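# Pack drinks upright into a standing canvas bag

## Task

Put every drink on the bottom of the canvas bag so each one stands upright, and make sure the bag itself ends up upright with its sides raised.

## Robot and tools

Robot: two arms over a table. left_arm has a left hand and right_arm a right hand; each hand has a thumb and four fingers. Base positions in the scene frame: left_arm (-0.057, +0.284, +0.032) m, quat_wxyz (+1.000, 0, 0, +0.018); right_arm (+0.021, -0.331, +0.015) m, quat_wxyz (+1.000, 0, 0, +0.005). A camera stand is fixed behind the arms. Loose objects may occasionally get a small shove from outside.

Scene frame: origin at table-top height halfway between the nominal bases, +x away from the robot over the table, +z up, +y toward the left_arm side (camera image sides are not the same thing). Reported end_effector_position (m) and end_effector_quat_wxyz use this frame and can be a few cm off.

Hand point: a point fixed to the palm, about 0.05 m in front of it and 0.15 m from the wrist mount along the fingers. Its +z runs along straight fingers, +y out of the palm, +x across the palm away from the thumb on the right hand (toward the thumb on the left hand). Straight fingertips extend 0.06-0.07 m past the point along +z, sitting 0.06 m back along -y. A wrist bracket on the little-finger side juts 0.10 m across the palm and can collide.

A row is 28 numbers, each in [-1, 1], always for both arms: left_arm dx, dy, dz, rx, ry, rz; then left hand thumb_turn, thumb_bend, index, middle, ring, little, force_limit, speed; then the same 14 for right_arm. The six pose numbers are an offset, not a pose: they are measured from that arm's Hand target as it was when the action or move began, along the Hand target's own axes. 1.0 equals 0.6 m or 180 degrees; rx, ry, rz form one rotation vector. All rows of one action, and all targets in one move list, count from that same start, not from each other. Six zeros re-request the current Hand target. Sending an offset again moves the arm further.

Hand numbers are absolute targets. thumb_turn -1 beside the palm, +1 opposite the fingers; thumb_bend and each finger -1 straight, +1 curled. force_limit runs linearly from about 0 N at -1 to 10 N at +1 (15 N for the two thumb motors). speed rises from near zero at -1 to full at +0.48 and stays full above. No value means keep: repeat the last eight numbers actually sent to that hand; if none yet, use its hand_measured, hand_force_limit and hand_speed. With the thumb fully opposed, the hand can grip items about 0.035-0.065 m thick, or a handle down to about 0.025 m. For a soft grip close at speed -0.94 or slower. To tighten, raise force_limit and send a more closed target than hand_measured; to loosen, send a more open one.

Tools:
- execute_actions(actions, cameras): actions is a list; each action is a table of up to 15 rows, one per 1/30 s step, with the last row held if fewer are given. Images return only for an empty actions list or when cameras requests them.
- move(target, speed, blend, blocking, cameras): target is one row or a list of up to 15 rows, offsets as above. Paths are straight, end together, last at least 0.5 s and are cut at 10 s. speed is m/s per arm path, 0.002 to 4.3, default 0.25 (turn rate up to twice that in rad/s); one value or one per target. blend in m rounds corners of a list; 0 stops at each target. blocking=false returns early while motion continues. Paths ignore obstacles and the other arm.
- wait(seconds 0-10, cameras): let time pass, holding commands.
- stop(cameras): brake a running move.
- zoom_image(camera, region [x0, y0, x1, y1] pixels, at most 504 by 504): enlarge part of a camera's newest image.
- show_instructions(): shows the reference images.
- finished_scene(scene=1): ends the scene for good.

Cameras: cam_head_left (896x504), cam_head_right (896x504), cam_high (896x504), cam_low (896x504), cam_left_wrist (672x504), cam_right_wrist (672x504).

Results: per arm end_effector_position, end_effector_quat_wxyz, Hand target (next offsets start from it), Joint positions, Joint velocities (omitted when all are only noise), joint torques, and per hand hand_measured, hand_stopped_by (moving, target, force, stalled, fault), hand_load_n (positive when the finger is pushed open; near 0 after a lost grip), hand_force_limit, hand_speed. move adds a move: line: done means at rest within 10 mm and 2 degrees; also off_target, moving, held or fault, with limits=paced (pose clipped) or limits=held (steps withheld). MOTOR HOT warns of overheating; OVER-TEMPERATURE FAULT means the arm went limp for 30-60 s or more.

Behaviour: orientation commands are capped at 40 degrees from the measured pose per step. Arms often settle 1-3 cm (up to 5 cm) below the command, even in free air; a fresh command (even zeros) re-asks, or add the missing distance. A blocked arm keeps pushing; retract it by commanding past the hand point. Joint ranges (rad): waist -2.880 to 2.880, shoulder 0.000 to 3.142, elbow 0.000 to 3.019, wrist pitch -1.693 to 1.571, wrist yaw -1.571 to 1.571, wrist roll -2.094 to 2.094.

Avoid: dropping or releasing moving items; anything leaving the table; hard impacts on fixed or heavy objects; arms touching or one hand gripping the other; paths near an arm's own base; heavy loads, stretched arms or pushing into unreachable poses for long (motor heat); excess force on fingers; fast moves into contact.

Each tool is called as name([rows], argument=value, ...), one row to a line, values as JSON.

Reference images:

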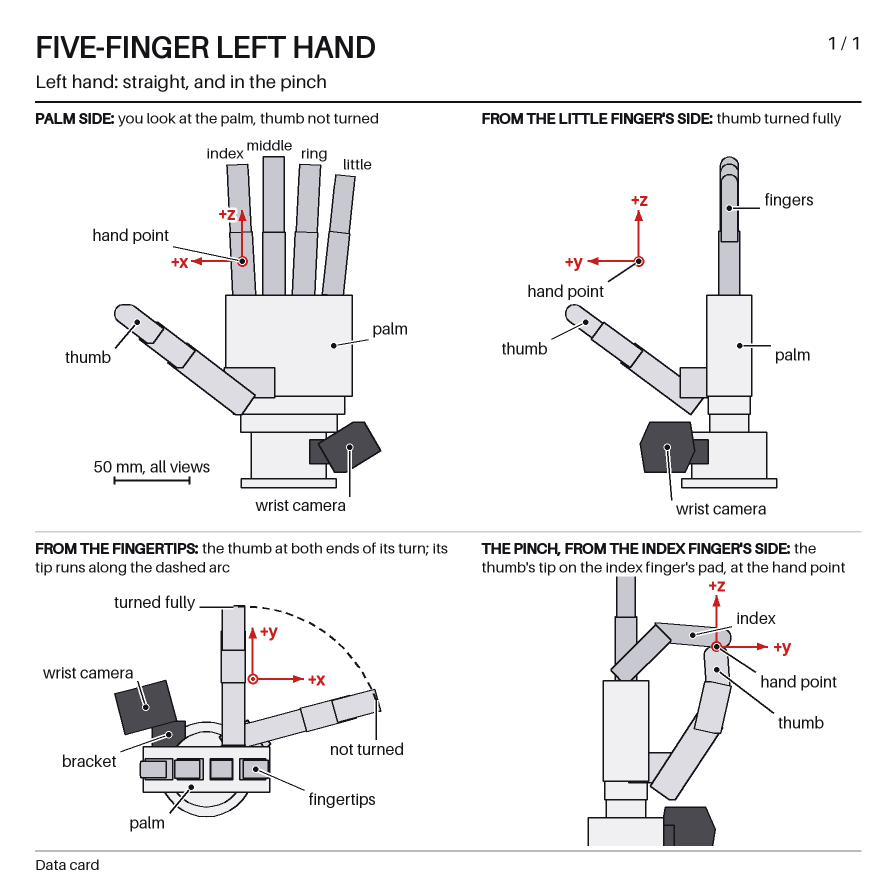

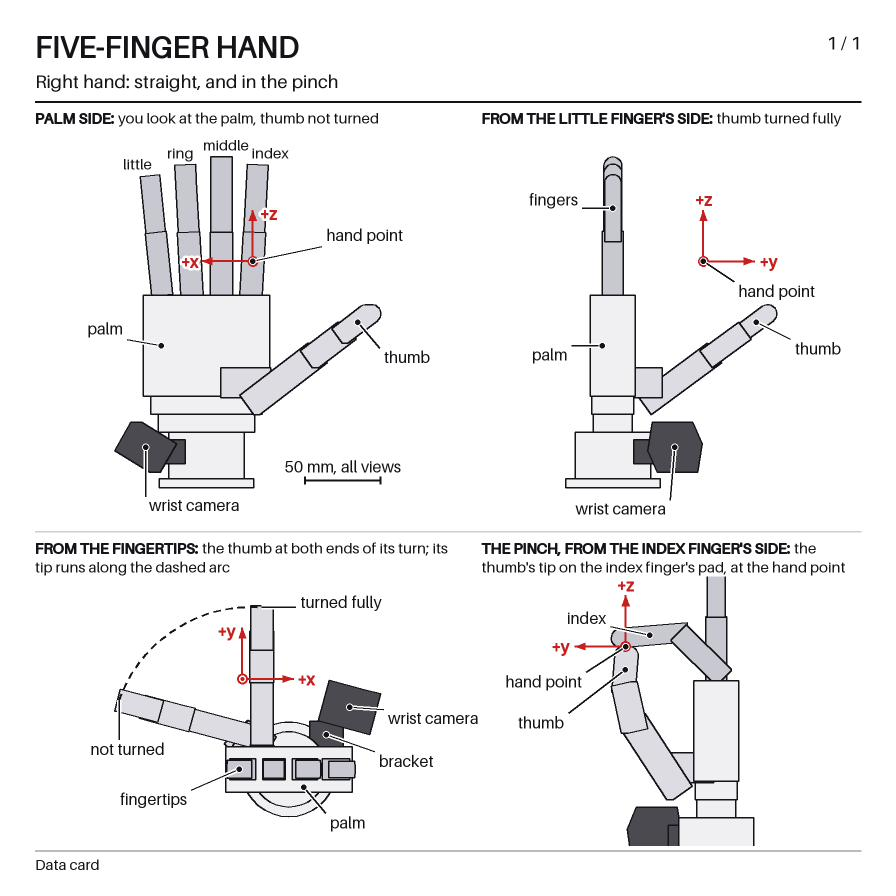

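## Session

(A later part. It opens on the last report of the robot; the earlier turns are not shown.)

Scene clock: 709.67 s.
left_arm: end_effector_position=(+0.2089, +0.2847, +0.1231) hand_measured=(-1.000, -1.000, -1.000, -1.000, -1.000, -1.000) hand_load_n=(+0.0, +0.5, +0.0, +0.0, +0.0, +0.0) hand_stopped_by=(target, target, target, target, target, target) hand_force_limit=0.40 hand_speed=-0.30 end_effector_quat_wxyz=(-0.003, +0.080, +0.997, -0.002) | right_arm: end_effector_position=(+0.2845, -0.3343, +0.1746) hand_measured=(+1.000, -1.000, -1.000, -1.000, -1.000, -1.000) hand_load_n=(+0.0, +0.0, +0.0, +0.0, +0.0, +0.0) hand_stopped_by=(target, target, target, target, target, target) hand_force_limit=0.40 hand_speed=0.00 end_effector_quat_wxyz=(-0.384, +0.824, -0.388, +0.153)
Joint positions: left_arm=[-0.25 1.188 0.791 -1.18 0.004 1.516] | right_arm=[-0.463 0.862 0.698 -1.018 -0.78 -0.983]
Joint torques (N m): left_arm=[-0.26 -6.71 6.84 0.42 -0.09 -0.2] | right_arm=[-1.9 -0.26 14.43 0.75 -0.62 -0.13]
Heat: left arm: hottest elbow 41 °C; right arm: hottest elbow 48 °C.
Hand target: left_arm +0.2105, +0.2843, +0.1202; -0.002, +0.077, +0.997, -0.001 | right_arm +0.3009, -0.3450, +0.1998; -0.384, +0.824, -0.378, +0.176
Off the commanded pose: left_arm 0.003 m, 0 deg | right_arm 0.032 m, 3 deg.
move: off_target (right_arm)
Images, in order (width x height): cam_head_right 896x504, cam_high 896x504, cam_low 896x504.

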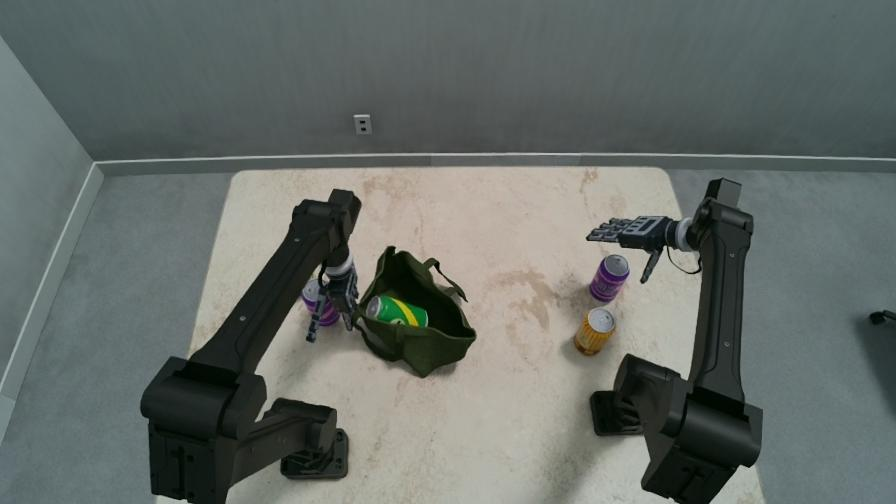

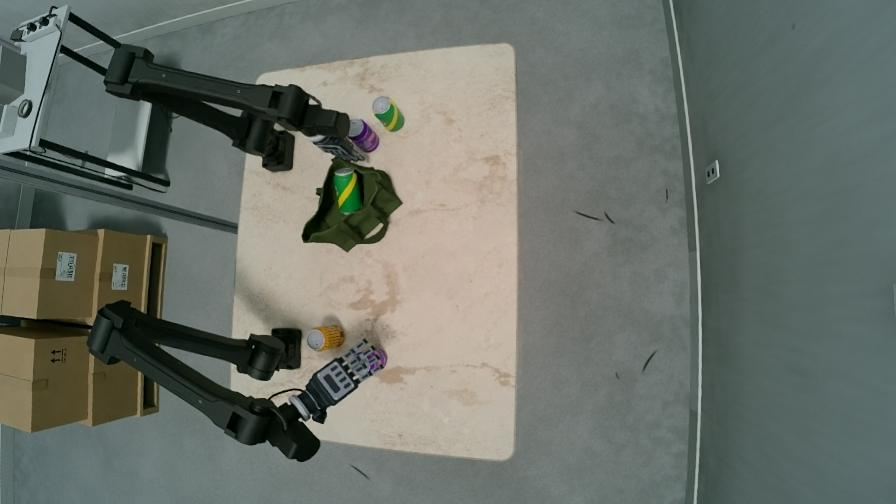

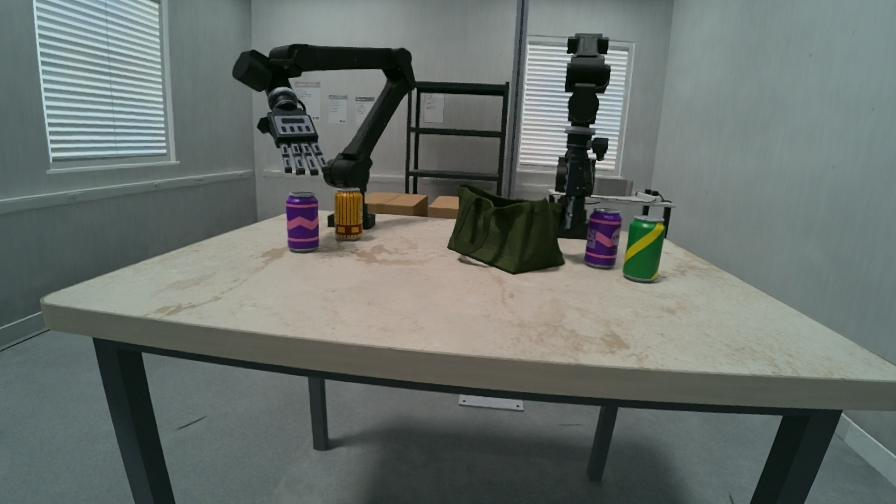

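move(target=[0,-0.05,0,0,0,0,-1,-1,-1,-1,-1,-1,0.4,-0.3,0,0,0,0,0,0,1,-1,-1,-1,-1,-1,0.4,0], speed=0.04, cameras=["cam_high","cam_low","cam_head_right"])

zoom_image(camera="cam_high", region=[280, 130, 420, 270])

zoom_image(camera="cam_head_right", region=[280, 220, 480, 390])

Scene clock: 711.73 s.
left_arm: end_effector_position=(+0.2025, +0.2605, +0.1218) hand_measured=(-1.000, -1.000, -1.000, -1.000, -1.000, -1.000) hand_load_n=(+0.0, +0.0, +0.0, +0.0, -0.5, -0.5) hand_stopped_by=(target, target, target, target, target, target) hand_force_limit=0.40 hand_speed=-0.30 end_effector_quat_wxyz=(-0.005, +0.077, +0.997, +0.002) | right_arm: end_effector_position=(+0.2845, -0.3343, +0.1746) hand_measured=(+1.000, -1.000, -1.000, -1.000, -1.000, -1.000) hand_load_n=(+0.0, +0.0, +0.0, +0.0, -0.5, +0.0) hand_stopped_by=(target, target, target, target, target, target) hand_force_limit=0.40 hand_speed=0.00 end_effector_quat_wxyz=(-0.384, +0.824, -0.388, +0.153)
Joint positions: left_arm=[-0.338 1.194 0.791 -1.178 -0.001 1.422] | right_arm=[-0.463 0.862 0.698 -1.018 -0.78 -0.983]
Joint torques (N m): left_arm=[-1.2 -6.53 7.35 0.32 0.16 -0.24] | right_arm=[-1.9 -0.26 14.43 0.75 -0.62 -0.13]
Heat: left arm: hottest elbow 41 °C; right arm: hottest elbow 49 °C.
Hand target: left_arm +0.2058, +0.2547, +0.1202; -0.002, +0.077, +0.997, -0.001 | right_arm +0.3009, -0.3450, +0.1998; -0.384, +0.824, -0.378, +0.176
Off the commanded pose: left_arm 0.007 m, 0 deg | right_arm 0.032 m, 3 deg.
move: off_target (right_arm)
Images, in order (width x height): cam_head_right 896x504, cam_high 896x504, cam_low 896x504.

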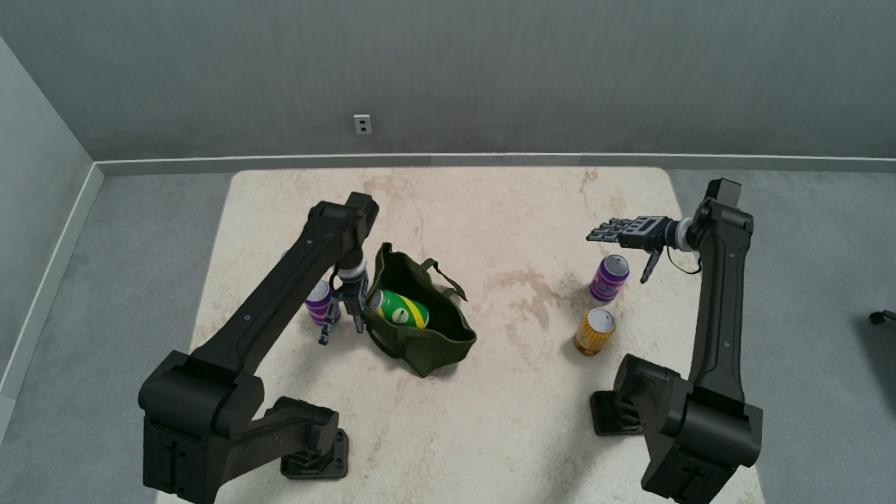

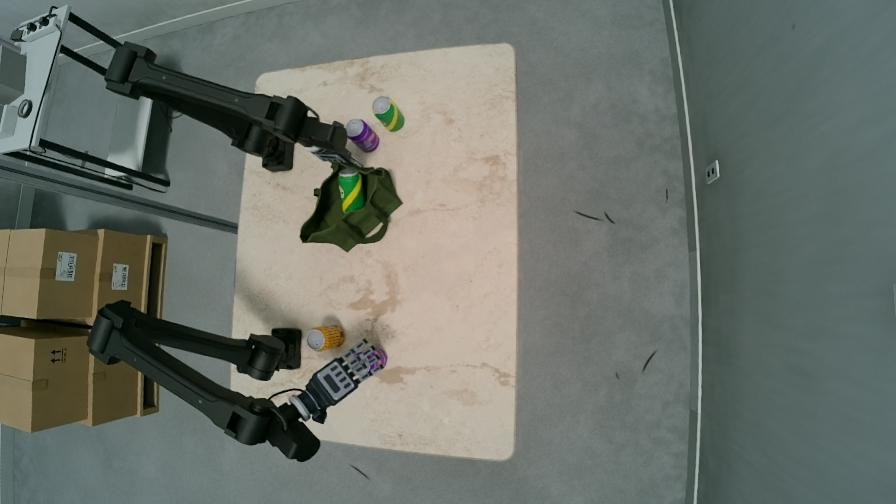

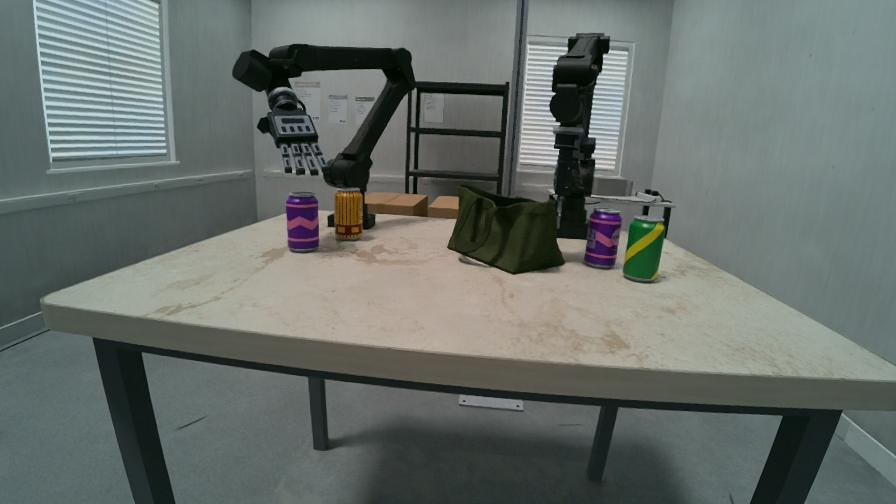

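Scaled by 3.600 from the camera's 896x504 image, which has a finer 1280x720 frame.

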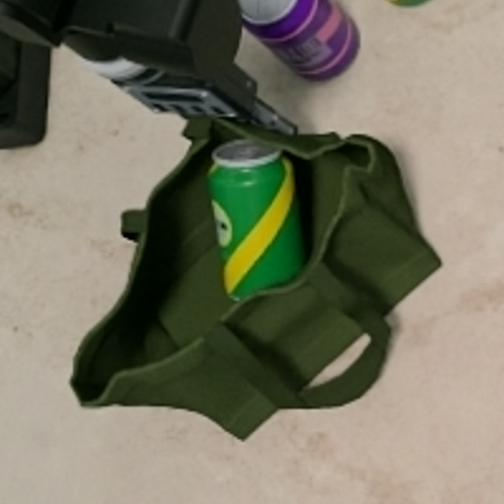

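Scaled by 2.520 from the camera's 896x504 image, which has a finer 1280x720 frame.

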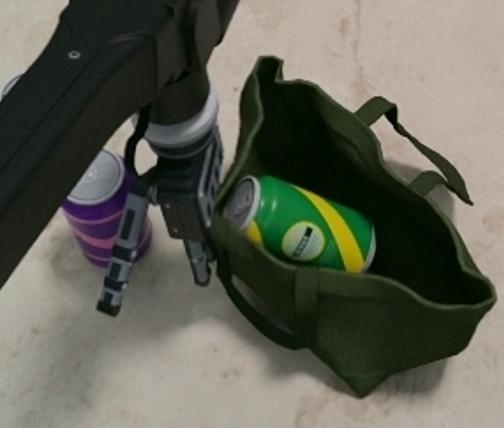

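move(target=[0,-0.0333,0,0,0,0,-1,-1,-1,-1,-1,-1,0.4,-0.3,0,0,0,0,0,0,1,-1,-1,-1,-1,-1,0.4,0], speed=0.04, cameras=["cam_high","cam_low","cam_head_right"])

zoom_image(camera="cam_high", region=[280, 130, 420, 270])

zoom_image(camera="cam_head_right", region=[280, 220, 480, 390])

Scene clock: 713.40 s.
left_arm: end_effector_position=(+0.1966, +0.2444, +0.1213) hand_measured=(-1.000, -1.000, -1.000, -1.000, -1.000, -1.000) hand_load_n=(+0.0, +0.0, +0.0, +0.0, -1.0, -1.5) hand_stopped_by=(target, target, target, target, target, target) hand_force_limit=0.40 hand_speed=-0.30 end_effector_quat_wxyz=(-0.005, +0.073, +0.997, +0.005) | right_arm: end_effector_position=(+0.2845, -0.3343, +0.1746) hand_measured=(+1.000, -1.000, -1.000, -1.000, -1.000, -1.000) hand_load_n=(+0.0, +0.0, +0.0, +0.0, +0.0, +0.0) hand_stopped_by=(target, target, target, target, target, target) hand_force_limit=0.40 hand_speed=0.00 end_effector_quat_wxyz=(-0.384, +0.824, -0.388, +0.153)
Joint positions: left_arm=[-0.399 1.198 0.791 -1.177 -0.007 1.354] | right_arm=[-0.463 0.862 0.698 -1.018 -0.78 -0.983]
Joint torques (N m): left_arm=[-1.61 -5.95 7.92 0.38 0.42 -0.2] | right_arm=[-1.9 -0.32 14.41 0.75 -0.61 -0.13]
Heat: left arm: hottest elbow 41 °C; right arm: hottest elbow 49 °C.
Hand target: left_arm +0.2028, +0.2349, +0.1203; -0.002, +0.077, +0.997, -0.001 | right_arm +0.3009, -0.3450, +0.1998; -0.384, +0.824, -0.378, +0.176
Off the commanded pose: left_arm 0.011 m, 1 deg | right_arm 0.032 m, 3 deg.
move: off_target (left_arm, right_arm)
Images, in order (width x height): cam_head_right 896x504, cam_high 896x504, cam_low 896x504.

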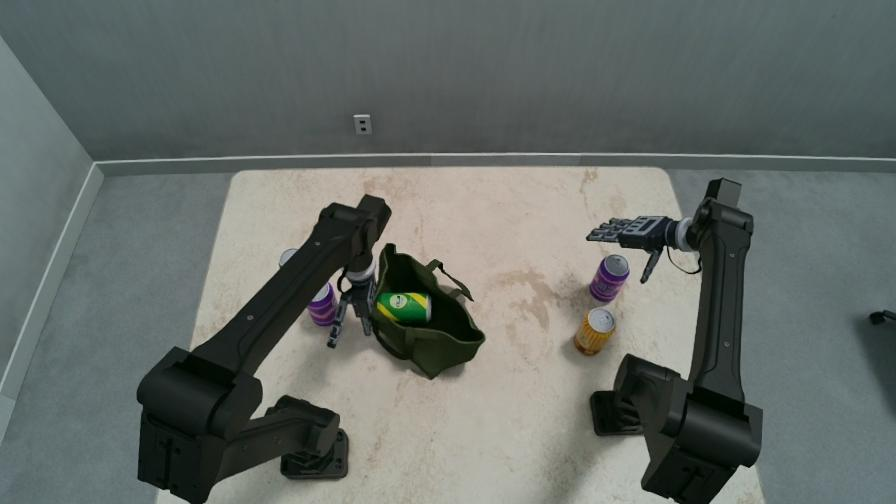

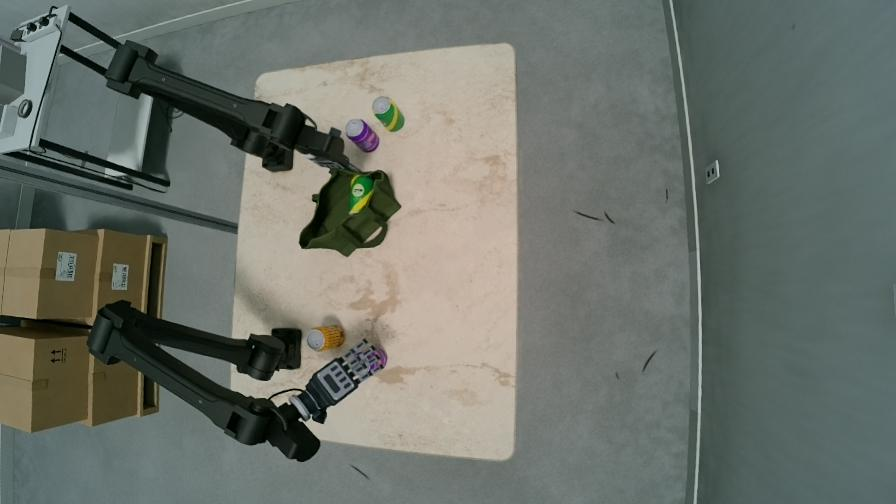

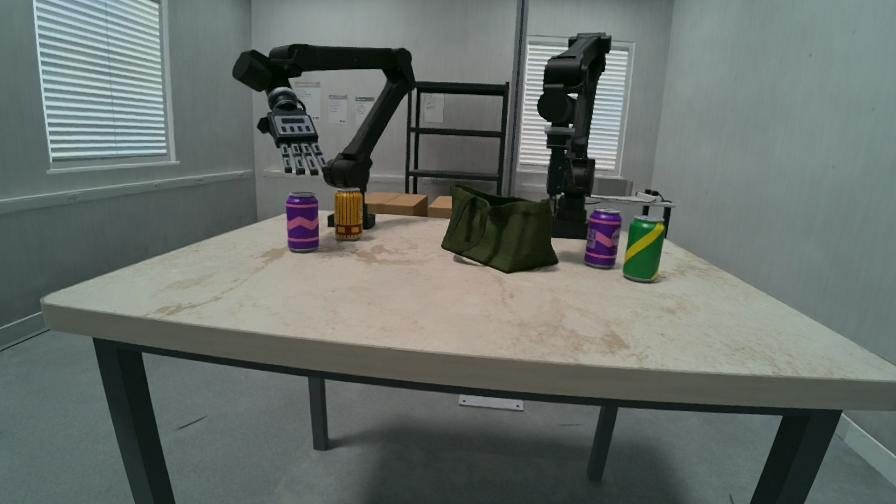

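Scaled by 3.600 from the camera's 896x504 image, which has a finer 1280x720 frame.

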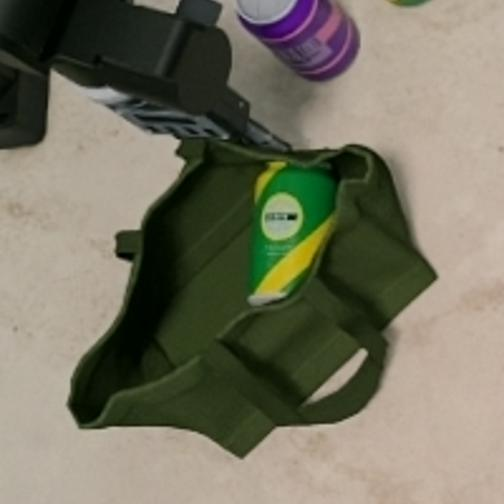

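Scaled by 2.520 from the camera's 896x504 image, which has a finer 1280x720 frame.

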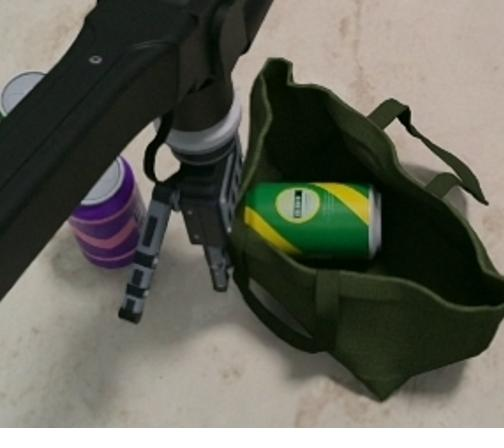

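move([
  [0,0.0833,0,0,0,0,-1,-1,-1,-1,-1,-1,0.4,-0.3,0,0,0,0,0,0,1,-1,-1,-1,-1,-1,0.4,0],
  [0,0.0833,-0.3,0,0,0,-1,-1,-1,-1,-1,-1,0.4,-0.3,0,0,0,0,0,0,1,-1,-1,-1,-1,-1,0.4,0],
], speed=[0.08,0.15], cameras=["cam_high","cam_low","cam_head_left","cam_head_right"])

zoom_image(camera="cam_high", region=[280, 130, 420, 270])

zoom_image(camera="cam_head_right", region=[330, 230, 500, 390])

zoom_image(camera="cam_head_left", region=[330, 230, 500, 390])

Scene clock: 722.50 s.
left_arm: end_effector_position=(+0.1992, +0.2851, +0.2803) hand_measured=(-1.000, -1.000, -1.000, -1.000, -1.000, -1.000) hand_load_n=(+0.0, +0.0, +0.0, +0.0, +0.0, +0.0) hand_stopped_by=(target, target, target, target, target, target) hand_force_limit=0.40 hand_speed=-0.30 end_effector_quat_wxyz=(-0.024, +0.074, +0.997, +0.004) | right_arm: end_effector_position=(+0.2845, -0.3343, +0.1746) hand_measured=(+1.000, -1.000, -1.000, -1.000, -1.000, -1.000) hand_load_n=(+0.0, +0.5, +0.0, -0.5, +0.0, +0.0) hand_stopped_by=(target, target, target, target, target, target) hand_force_limit=0.40 hand_speed=0.00 end_effector_quat_wxyz=(-0.384, +0.824, -0.388, +0.153)
Joint positions: left_arm=[-0.258 1.116 1.153 -1.657 -0.001 1.498] | right_arm=[-0.463 0.862 0.698 -1.018 -0.78 -0.983]
Joint torques (N m): left_arm=[0.38 -6.89 11.29 -0.73 0.07 0.02] | right_arm=[-1.85 -0.32 14.43 0.77 -0.61 -0.13]
Heat: left arm: hottest elbow 40 °C; right arm: hottest elbow 49 °C.
Hand target: left_arm +0.2111, +0.2846, +0.3001; -0.002, +0.077, +0.997, -0.001 | right_arm +0.3009, -0.3450, +0.1998; -0.384, +0.824, -0.378, +0.176
Off the commanded pose: left_arm 0.023 m, 3 deg | right_arm 0.032 m, 3 deg.
move: off_target (left_arm, right_arm)
Images, in order (width x height): cam_head_left 896x504, cam_head_right 896x504, cam_high 896x504, cam_low 896x504.

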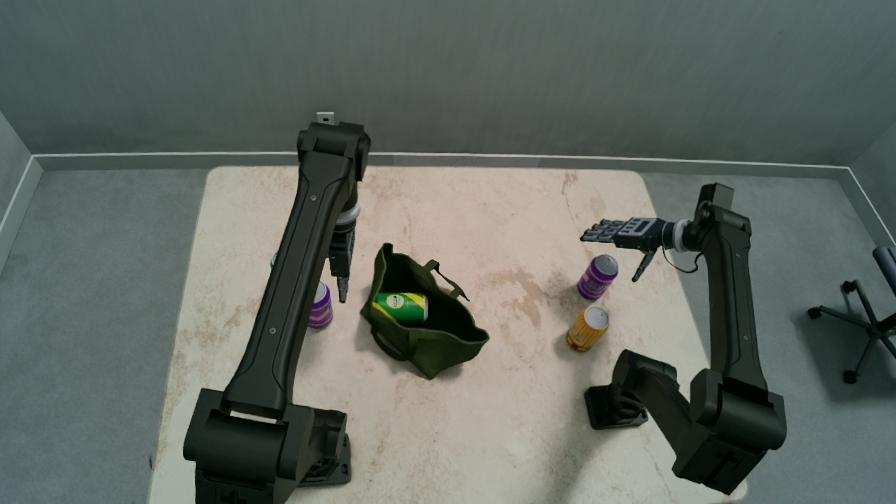

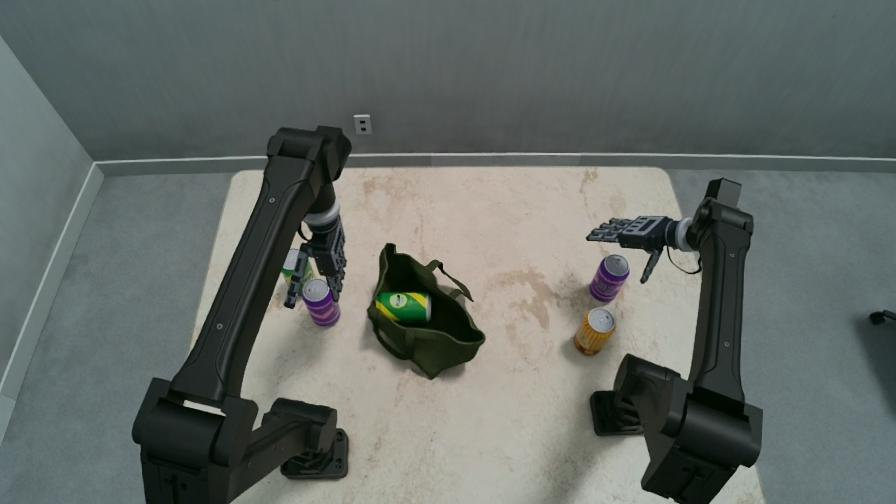

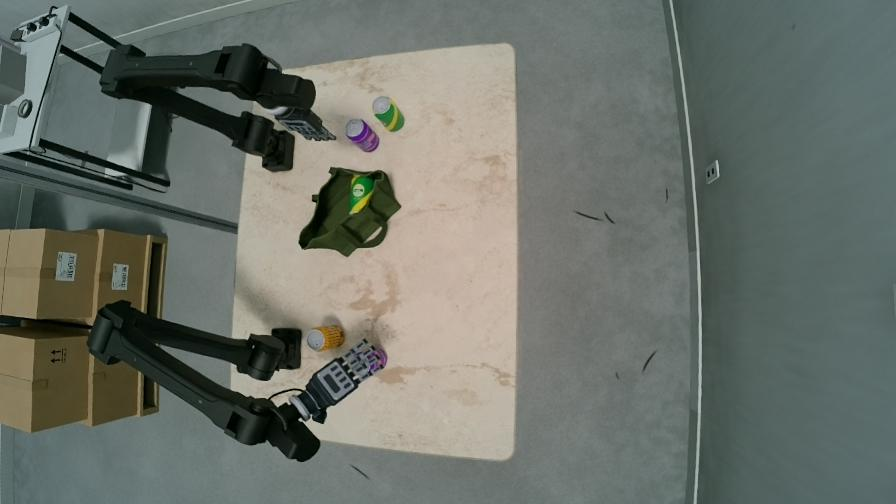

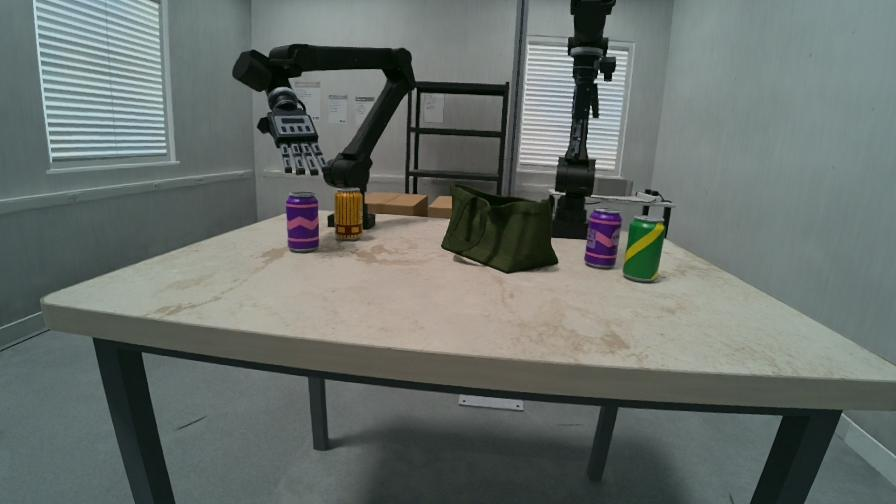

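Scaled by 3.600 from the camera's 896x504 image, which has a finer 1280x720 frame.

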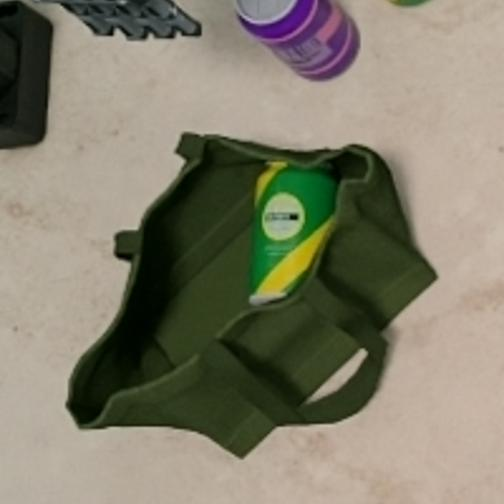

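Scaled by 2.965 from the camera's 896x504 image, which has a finer 1280x720 frame.

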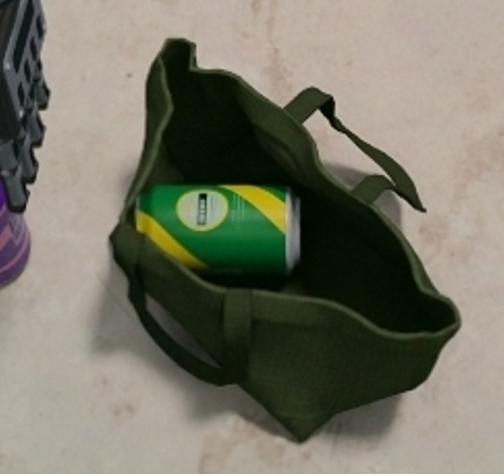

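Scaled by 2.965 from the camera's 896x504 image, which has a finer 1280x720 frame.

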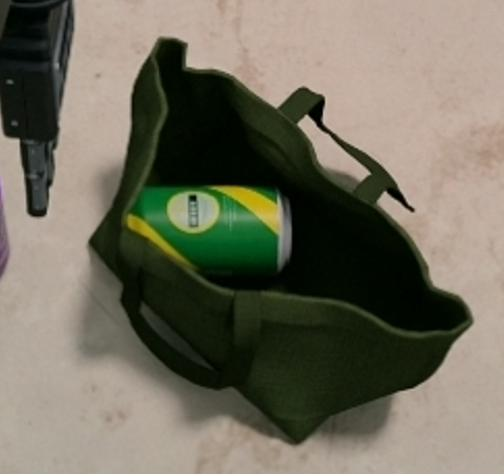

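move(target=[-0.0823,0.0236,0.0667,0.2597,-0.1201,-0.2575,1,-1,-1,-1,-1,-1,0.4,-0.3,0,0,0,0,0,0,1,-1,-1,-1,-1,-1,0.4,0], speed=0.2, cameras=["cam_high","cam_left_wrist"])

zoom_image(camera="cam_high", region=[300, 70, 420, 190])

Scene clock: 731.53 s.
left_arm: end_effector_position=(+0.2606, +0.2890, +0.2571) hand_measured=(+1.000, -1.000, -1.000, -1.000, -1.000, -1.000) hand_load_n=(+0.0, +0.0, +0.0, +0.0, +0.0, +0.0) hand_stopped_by=(target, target, target, target, target, target) hand_force_limit=0.40 hand_speed=-0.30 end_effector_quat_wxyz=(+0.136, -0.313, +0.853, -0.395) | right_arm: end_effector_position=(+0.2845, -0.3343, +0.1746) hand_measured=(+1.000, -1.000, -1.000, -1.000, -1.000, -1.000) hand_load_n=(+0.0, +0.0, -0.5, +0.0, +0.0, +0.0) hand_stopped_by=(target, target, target, target, target, target) hand_force_limit=0.40 hand_speed=0.00 end_effector_quat_wxyz=(-0.384, +0.824, -0.388, +0.153)
Joint positions: left_arm=[0.345 1.043 0.978 -1.172 0.81 1.105] | right_arm=[-0.463 0.862 0.698 -1.018 -0.78 -0.983]
Joint torques (N m): left_arm=[0.32 -7.41 7.75 1.05 0.78 -0.29] | right_arm=[-1.9 -0.32 14.43 0.75 -0.62 -0.13]
Heat: left arm: hottest elbow 40 °C; right arm: hottest elbow 49 °C.
Hand target: left_arm +0.2619, +0.2909, +0.2599; +0.146, -0.317, +0.850, -0.396 | right_arm +0.3009, -0.3450, +0.1998; -0.384, +0.824, -0.378, +0.176
Off the commanded pose: left_arm 0.004 m, 1 deg | right_arm 0.032 m, 3 deg.
move: off_target (right_arm)
Images, in order (width x height): cam_high 896x504, cam_left_wrist 672x504.

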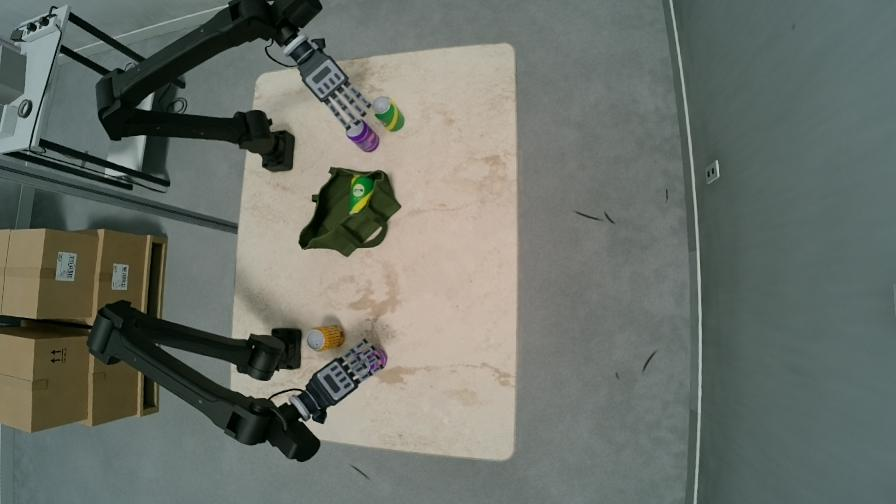

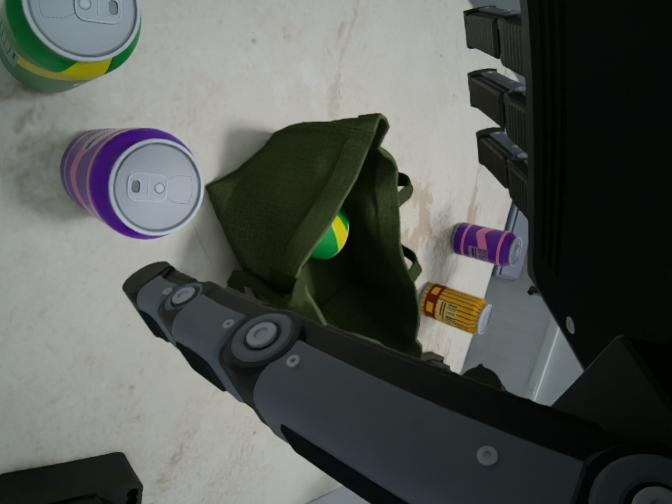

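Scaled by 4.200 from the camera's 896x504 image, which has a finer 1280x720 frame.

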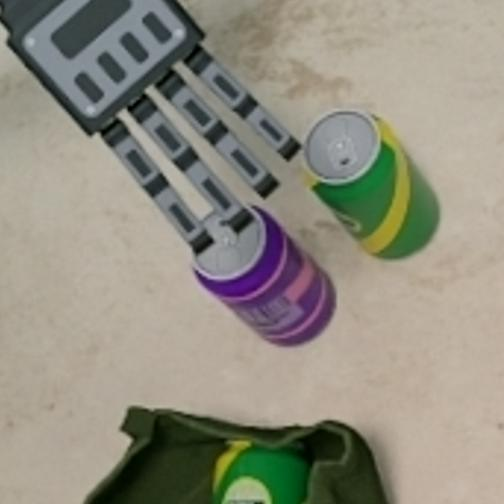

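move([
  [-0.1647,-0.006,0.0072,0,0,0,1,-1,-1,-1,-1,-1,0.4,-0.3,0,0,0,0,0,0,1,-1,-1,-1,-1,-1,0.4,0],
  [-0.1647,0.2018,0.1817,0,0,0,1,-1,-1,-1,-1,-1,0.4,-0.3,0,0,0,0,0,0,1,-1,-1,-1,-1,-1,0.4,0],
], speed=[0.2,0.12], cameras=["cam_left_wrist","cam_low"])

Scene clock: 739.03 s.
left_arm: end_effector_position=(+0.3371, +0.3477, +0.0988) hand_measured=(+1.000, -1.000, -1.000, -1.000, -1.000, -1.000) hand_load_n=(+0.0, +0.0, +0.0, +0.0, +0.0, +0.0) hand_stopped_by=(target, target, target, target, target, target) hand_force_limit=0.40 hand_speed=-0.30 end_effector_quat_wxyz=(+0.139, -0.321, +0.849, -0.396) | right_arm: end_effector_position=(+0.2845, -0.3343, +0.1746) hand_measured=(+1.000, -1.000, -1.000, -1.000, -1.000, -1.000) hand_load_n=(+0.0, +0.0, -0.5, +0.0, +0.0, -0.5) hand_stopped_by=(target, target, target, target, target, target) hand_force_limit=0.40 hand_speed=0.00 end_effector_quat_wxyz=(-0.384, +0.824, -0.388, +0.153)
Joint positions: left_arm=[0.414 1.453 0.886 -0.723 0.831 1.174] | right_arm=[-0.463 0.862 0.698 -1.018 -0.78 -0.983]
Joint torques (N m): left_arm=[0.26 -10.99 6.78 1.1 0.8 -0.01] | right_arm=[-1.9 -0.32 14.45 0.75 -0.62 -0.13]
Heat: left arm: hottest elbow 39 °C; right arm: hottest elbow 49 °C.
Hand target: left_arm +0.3398, +0.3510, +0.0967; +0.146, -0.317, +0.850, -0.396 | right_arm +0.3009, -0.3450, +0.1998; -0.384, +0.824, -0.378, +0.176
Off the commanded pose: left_arm 0.005 m, 1 deg | right_arm 0.032 m, 3 deg.
move: off_target (right_arm)
Images, in order (width x height): cam_low 896x504, cam_left_wrist 672x504.

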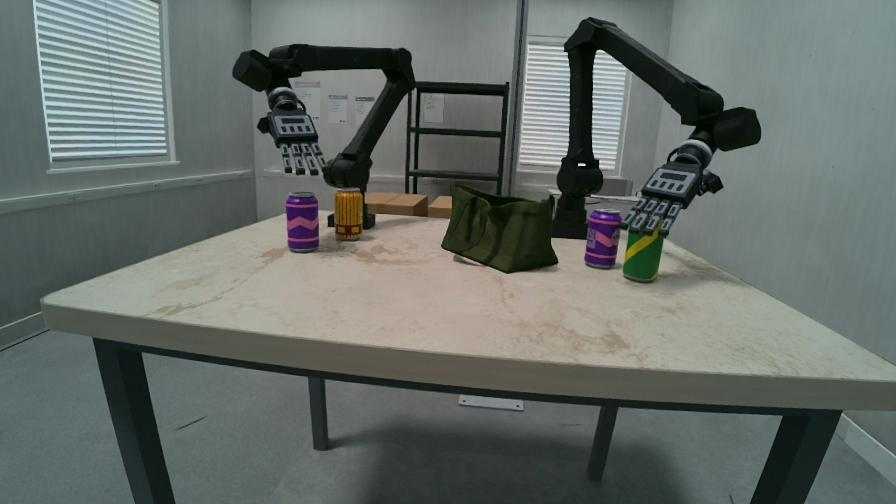

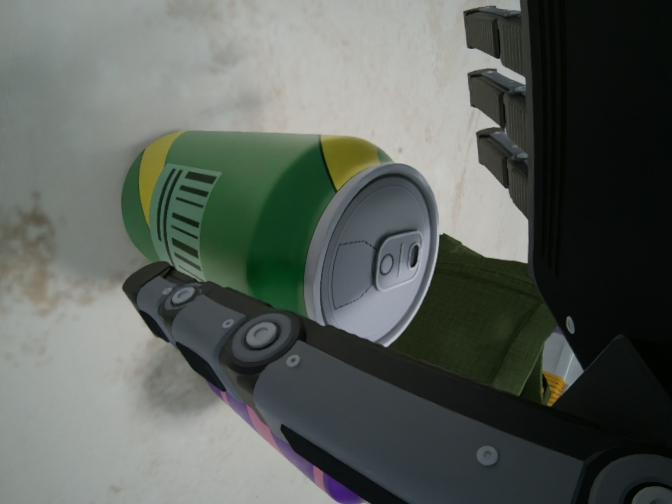

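move(target=[0,0.023,0.0193,0,0,0,1,-1,-1,-1,-1,-1,0.4,-0.3,0,0,0,0,0,0,1,-1,-1,-1,-1,-1,0.4,0], speed=0.08, cameras=["cam_left_wrist"])

Scene clock: 740.33 s.
left_arm: end_effector_position=(+0.3378, +0.3481, +0.0820) hand_measured=(+1.000, -1.000, -1.000, -1.000, -1.000, -1.000) hand_load_n=(+0.0, +0.0, +0.0, +0.0, +0.0, +0.0) hand_stopped_by=(target, target, target, target, target, target) hand_force_limit=0.40 hand_speed=-0.30 end_effector_quat_wxyz=(+0.140, -0.320, +0.849, -0.396) | right_arm: end_effector_position=(+0.2845, -0.3343, +0.1746) hand_measured=(+1.000, -1.000, -1.000, -1.000, -1.000, -1.000) hand_load_n=(+0.0, +0.0, +0.0, +0.0, +0.0, +0.0) hand_stopped_by=(target, target, target, target, target, target) hand_force_limit=0.40 hand_speed=0.00 end_effector_quat_wxyz=(-0.384, +0.824, -0.388, +0.153)
Joint positions: left_arm=[0.414 1.481 0.863 -0.669 0.831 1.174] | right_arm=[-0.463 0.862 0.698 -1.018 -0.78 -0.983]
Joint torques (N m): left_arm=[0.21 -10.99 6.5 1.17 0.8 -0.01] | right_arm=[-1.85 -0.32 14.42 0.76 -0.62 -0.13]
Heat: left arm: hottest elbow 39 °C; right arm: hottest elbow 49 °C.
Hand target: left_arm +0.3398, +0.3511, +0.0787; +0.146, -0.317, +0.850, -0.396 | right_arm +0.3009, -0.3450, +0.1998; -0.384, +0.824, -0.378, +0.176
Off the commanded pose: left_arm 0.005 m, 1 deg | right_arm 0.032 m, 3 deg.
move: off_target (right_arm)
Images, in order (width x height): cam_left_wrist 672x504.

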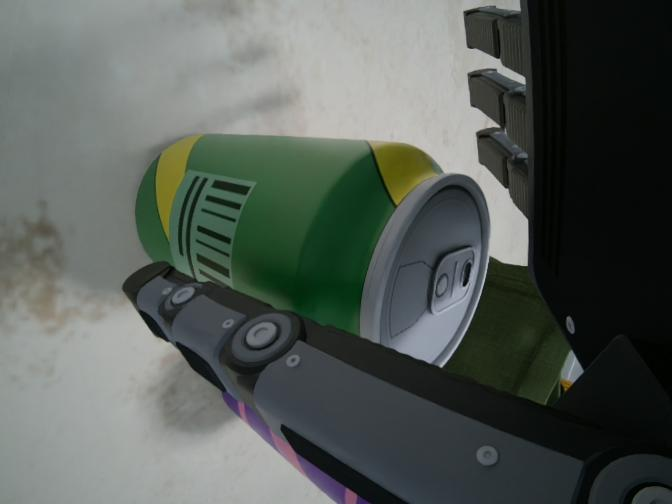

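move(target=[-0.011,-0.0237,-0.0133,0,0,0,1,-1,-1,-1,-1,-1,0.4,-0.3,0,0,0,0,0,0,1,-1,-1,-1,-1,-1,0.4,0], speed=0.04)

Scene clock: 741.63 s.
left_arm: end_effector_position=(+0.3336, +0.3460, +0.0817) hand_measured=(+1.000, -1.000, -1.000, -1.000, -1.000, -1.000) hand_load_n=(+0.0, +0.0, +0.0, -0.5, +0.0, +0.0) hand_stopped_by=(target, target, target, target, target, target) hand_force_limit=0.40 hand_speed=-0.30 end_effector_quat_wxyz=(+0.131, -0.324, +0.849, -0.397) | right_arm: end_effector_position=(+0.2845, -0.3343, +0.1746) hand_measured=(+1.000, -1.000, -1.000, -1.000, -1.000, -1.000) hand_load_n=(+0.0, +0.0, +0.0, +0.0, +0.0, +0.0) hand_stopped_by=(target, target, target, target, target, target) hand_force_limit=0.40 hand_speed=0.00 end_effector_quat_wxyz=(-0.384, +0.824, -0.388, +0.153)
Joint positions: left_arm=[0.414 1.481 0.863 -0.689 0.831 1.174] | right_arm=[-0.463 0.862 0.698 -1.018 -0.78 -0.983]
Joint torques (N m): left_arm=[-0.03 -11.87 9.11 -0.32 0.76 -0.07] | right_arm=[-1.85 -0.32 14.42 0.76 -0.62 -0.13]
Heat: left arm: hottest elbow 39 °C; right arm: hottest elbow 49 °C.
Hand target: left_arm +0.3468, +0.3531, +0.0947; +0.146, -0.317, +0.850, -0.396 | right_arm +0.3009, -0.3450, +0.1998; -0.384, +0.824, -0.378, +0.176
Off the commanded pose: left_arm 0.020 m, 2 deg | right_arm 0.032 m, 3 deg.
move: off_target (left_arm, right_arm)

move(target=[-0.0098,-0.0127,-0.0055,0,0,0,1,-1,-1,-1,-1,-1,0.4,-0.3,0,0,0,0,0,0,1,-1,-1,-1,-1,-1,0.4,0], speed=0.04)

move(target=[0,0,0,0,0,0,1,-1,0.25,0.25,0.3,0,-0.3,-0.8,0,0,0,0,0,0,1,-1,-1,-1,-1,-1,0.4,0], speed=0.04)

move(target=[0,0,0,0,0,0,1,0.5,0.25,0.25,0.3,0,0.1,-0.85,0,0,0,0,0,0,1,-1,-1,-1,-1,-1,0.4,0], speed=0.04, cameras=["cam_left_wrist","cam_low"])

Scene clock: 743.20 s.
left_arm: end_effector_position=(+0.3340, +0.3462, +0.0856) hand_measured=(+1.000, -1.000, -1.000, -1.000, -1.000, -1.000) hand_load_n=(+0.0, +0.0, +0.0, +0.0, +0.0, +0.0) hand_stopped_by=(target, target, target, target, target, target) hand_force_limit=0.40 hand_speed=-0.30 end_effector_quat_wxyz=(+0.127, -0.326, +0.848, -0.397) | right_arm: end_effector_position=(+0.2845, -0.3343, +0.1746) hand_measured=(+1.000, -1.000, -1.000, -1.000, -1.000, -1.000) hand_load_n=(+0.0, +0.0, +0.0, +0.0, +0.0, +0.0) hand_stopped_by=(target, target, target, target, target, target) hand_force_limit=0.40 hand_speed=0.00 end_effector_quat_wxyz=(-0.384, +0.824, -0.388, +0.153)
Joint positions: left_arm=[0.414 1.481 0.876 -0.711 0.831 1.174] | right_arm=[-0.463 0.862 0.698 -1.018 -0.78 -0.983]
Joint torques (N m): left_arm=[-0.21 -11.87 10.07 -0.1 0.74 -0.1] | right_arm=[-1.85 -0.32 14.43 0.76 -0.62 -0.13]
Heat: left arm: hottest elbow 39 °C; right arm: hottest elbow 49 °C.
Hand target: left_arm +0.3528, +0.3551, +0.1026; +0.145, -0.317, +0.850, -0.396 | right_arm +0.3009, -0.3450, +0.1998; -0.384, +0.824, -0.378, +0.176
Off the commanded pose: left_arm 0.027 m, 2 deg | right_arm 0.032 m, 3 deg.
move: off_target (left_arm, right_arm)

Scene clock: 745.83 s.
left_arm: end_effector_position=(+0.3341, +0.3460, +0.0859) hand_measured=(+1.000, -1.000, -0.114, -0.098, +0.300, +0.000) hand_load_n=(+2.0, +1.0, +2.5, +6.0, +2.0, +0.0) hand_stopped_by=(target, target, force, force, target, target) hand_force_limit=-0.30 hand_speed=-0.80 end_effector_quat_wxyz=(+0.127, -0.326, +0.848, -0.398) | right_arm: end_effector_position=(+0.2845, -0.3343, +0.1746) hand_measured=(+1.000, -1.000, -1.000, -1.000, -1.000, -1.000) hand_load_n=(+0.0, +0.0, +0.0, +0.0, +0.0, +0.0) hand_stopped_by=(target, target, target, target, target, target) hand_force_limit=0.40 hand_speed=0.00 end_effector_quat_wxyz=(-0.384, +0.824, -0.388, +0.153)
Joint positions: left_arm=[0.414 1.481 0.876 -0.712 0.833 1.174] | right_arm=[-0.463 0.862 0.698 -1.018 -0.78 -0.983]
Joint torques (N m): left_arm=[-0.15 -11.81 10.06 -0.16 0.66 -0.1] | right_arm=[-1.9 -0.26 14.45 0.75 -0.62 -0.13]
Heat: left arm: hottest elbow 39 °C; right arm: hottest elbow 49 °C.
Hand target: left_arm +0.3528, +0.3551, +0.1027; +0.146, -0.317, +0.849, -0.396 | right_arm +0.3009, -0.3450, +0.1998; -0.384, +0.824, -0.378, +0.176
Off the commanded pose: left_arm 0.027 m, 2 deg | right_arm 0.032 m, 3 deg.
move: off_target (left_arm, right_arm)

Scene clock: 746.33 s.
left_arm: end_effector_position=(+0.3342, +0.3460, +0.0861) hand_measured=(+1.000, -0.964, -0.114, -0.098, +0.300, +0.000) hand_load_n=(+2.0, +8.0, +5.5, +7.0, +1.5, +0.0) hand_stopped_by=(target, force, force, force, target, target) hand_force_limit=0.10 hand_speed=-0.85 end_effector_quat_wxyz=(+0.127, -0.326, +0.848, -0.398) | right_arm: end_effector_position=(+0.2845, -0.3343, +0.1746) hand_measured=(+1.000, -1.000, -1.000, -1.000, -1.000, -1.000) hand_load_n=(+0.5, +0.0, +0.0, +0.0, +0.0, +0.0) hand_stopped_by=(target, target, target, target, target, target) hand_force_limit=0.40 hand_speed=0.00 end_effector_quat_wxyz=(-0.384, +0.824, -0.388, +0.153)
Joint positions: left_arm=[0.414 1.481 0.877 -0.712 0.833 1.174] | right_arm=[-0.463 0.862 0.698 -1.018 -0.78 -0.983]
Joint torques (N m): left_arm=[-0.15 -11.87 10.02 -0.14 0.67 -0.1] | right_arm=[-1.85 -0.32 14.43 0.75 -0.61 -0.13]
Heat: left arm: hottest elbow 39 °C; right arm: hottest elbow 49 °C.
Hand target: left_arm +0.3527, +0.3551, +0.1026; +0.145, -0.317, +0.849, -0.396 | right_arm +0.3009, -0.3450, +0.1998; -0.384, +0.824, -0.378, +0.176
Off the commanded pose: left_arm 0.027 m, 2 deg | right_arm 0.032 m, 3 deg.
move: off_target (left_arm, right_arm)
Images, in order (width x height): cam_low 896x504, cam_left_wrist 672x504.

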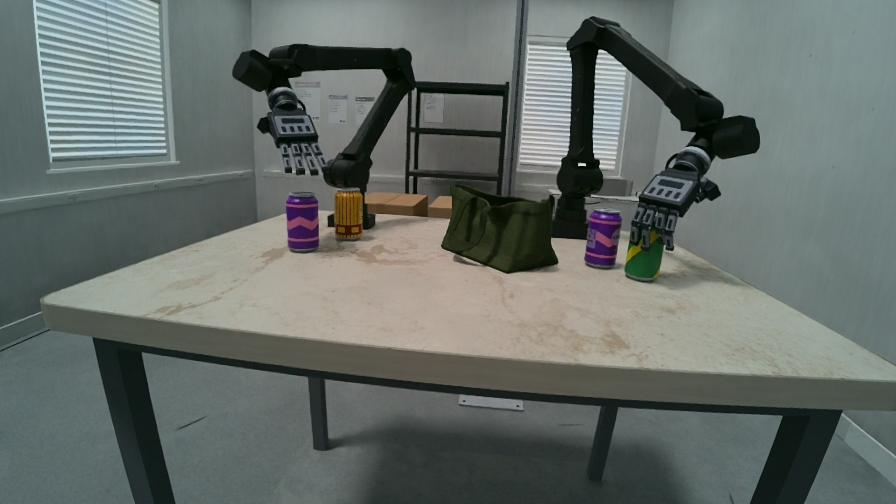

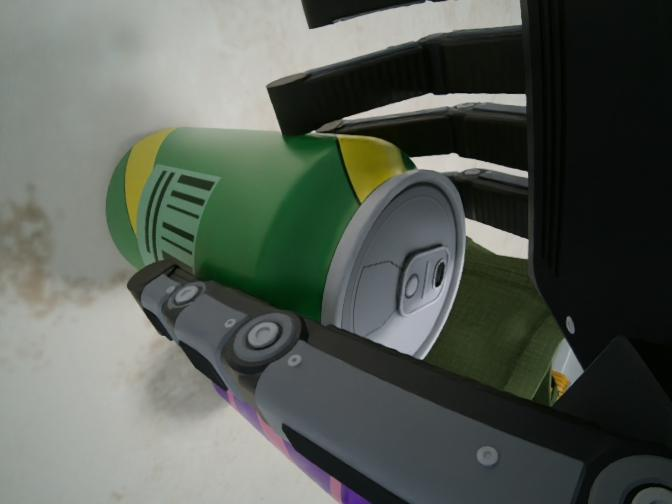

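move(target=[0,0,0,0,0,0,1,0.53,0.28,0.35,0.3,0,0.3,-0.85,0,0,0,0,0,0,1,-1,-1,-1,-1,-1,0.4,0], speed=0.04)

Scene clock: 747.10 s.
left_arm: end_effector_position=(+0.3342, +0.3460, +0.0861) hand_measured=(+1.000, -0.962, -0.104, -0.098, +0.300, +0.000) hand_load_n=(+1.5, +10.0, +10.5, +6.5, +1.0, +0.0) hand_stopped_by=(target, force, force, force, target, target) hand_force_limit=0.30 hand_speed=-0.85 end_effector_quat_wxyz=(+0.127, -0.326, +0.848, -0.398) | right_arm: end_effector_position=(+0.2845, -0.3343, +0.1746) hand_measured=(+1.000, -1.000, -1.000, -1.000, -1.000, -1.000) hand_load_n=(+0.0, +0.0, +0.0, +0.0, +0.0, +0.0) hand_stopped_by=(target, target, target, target, target, target) hand_force_limit=0.40 hand_speed=0.00 end_effector_quat_wxyz=(-0.384, +0.824, -0.388, +0.153)
Joint positions: left_arm=[0.414 1.481 0.877 -0.712 0.833 1.174] | right_arm=[-0.463 0.862 0.698 -1.018 -0.78 -0.983]
Joint torques (N m): left_arm=[-0.21 -11.87 10.02 -0.14 0.66 -0.1] | right_arm=[-1.85 -0.32 14.42 0.76 -0.61 -0.13]
Heat: left arm: hottest elbow 39 °C; right arm: hottest elbow 49 °C.
Hand target: left_arm +0.3527, +0.3551, +0.1026; +0.145, -0.317, +0.849, -0.396 | right_arm +0.3009, -0.3450, +0.1998; -0.384, +0.824, -0.378, +0.176
Off the commanded pose: left_arm 0.026 m, 2 deg | right_arm 0.032 m, 3 deg.
move: off_target (left_arm, right_arm)


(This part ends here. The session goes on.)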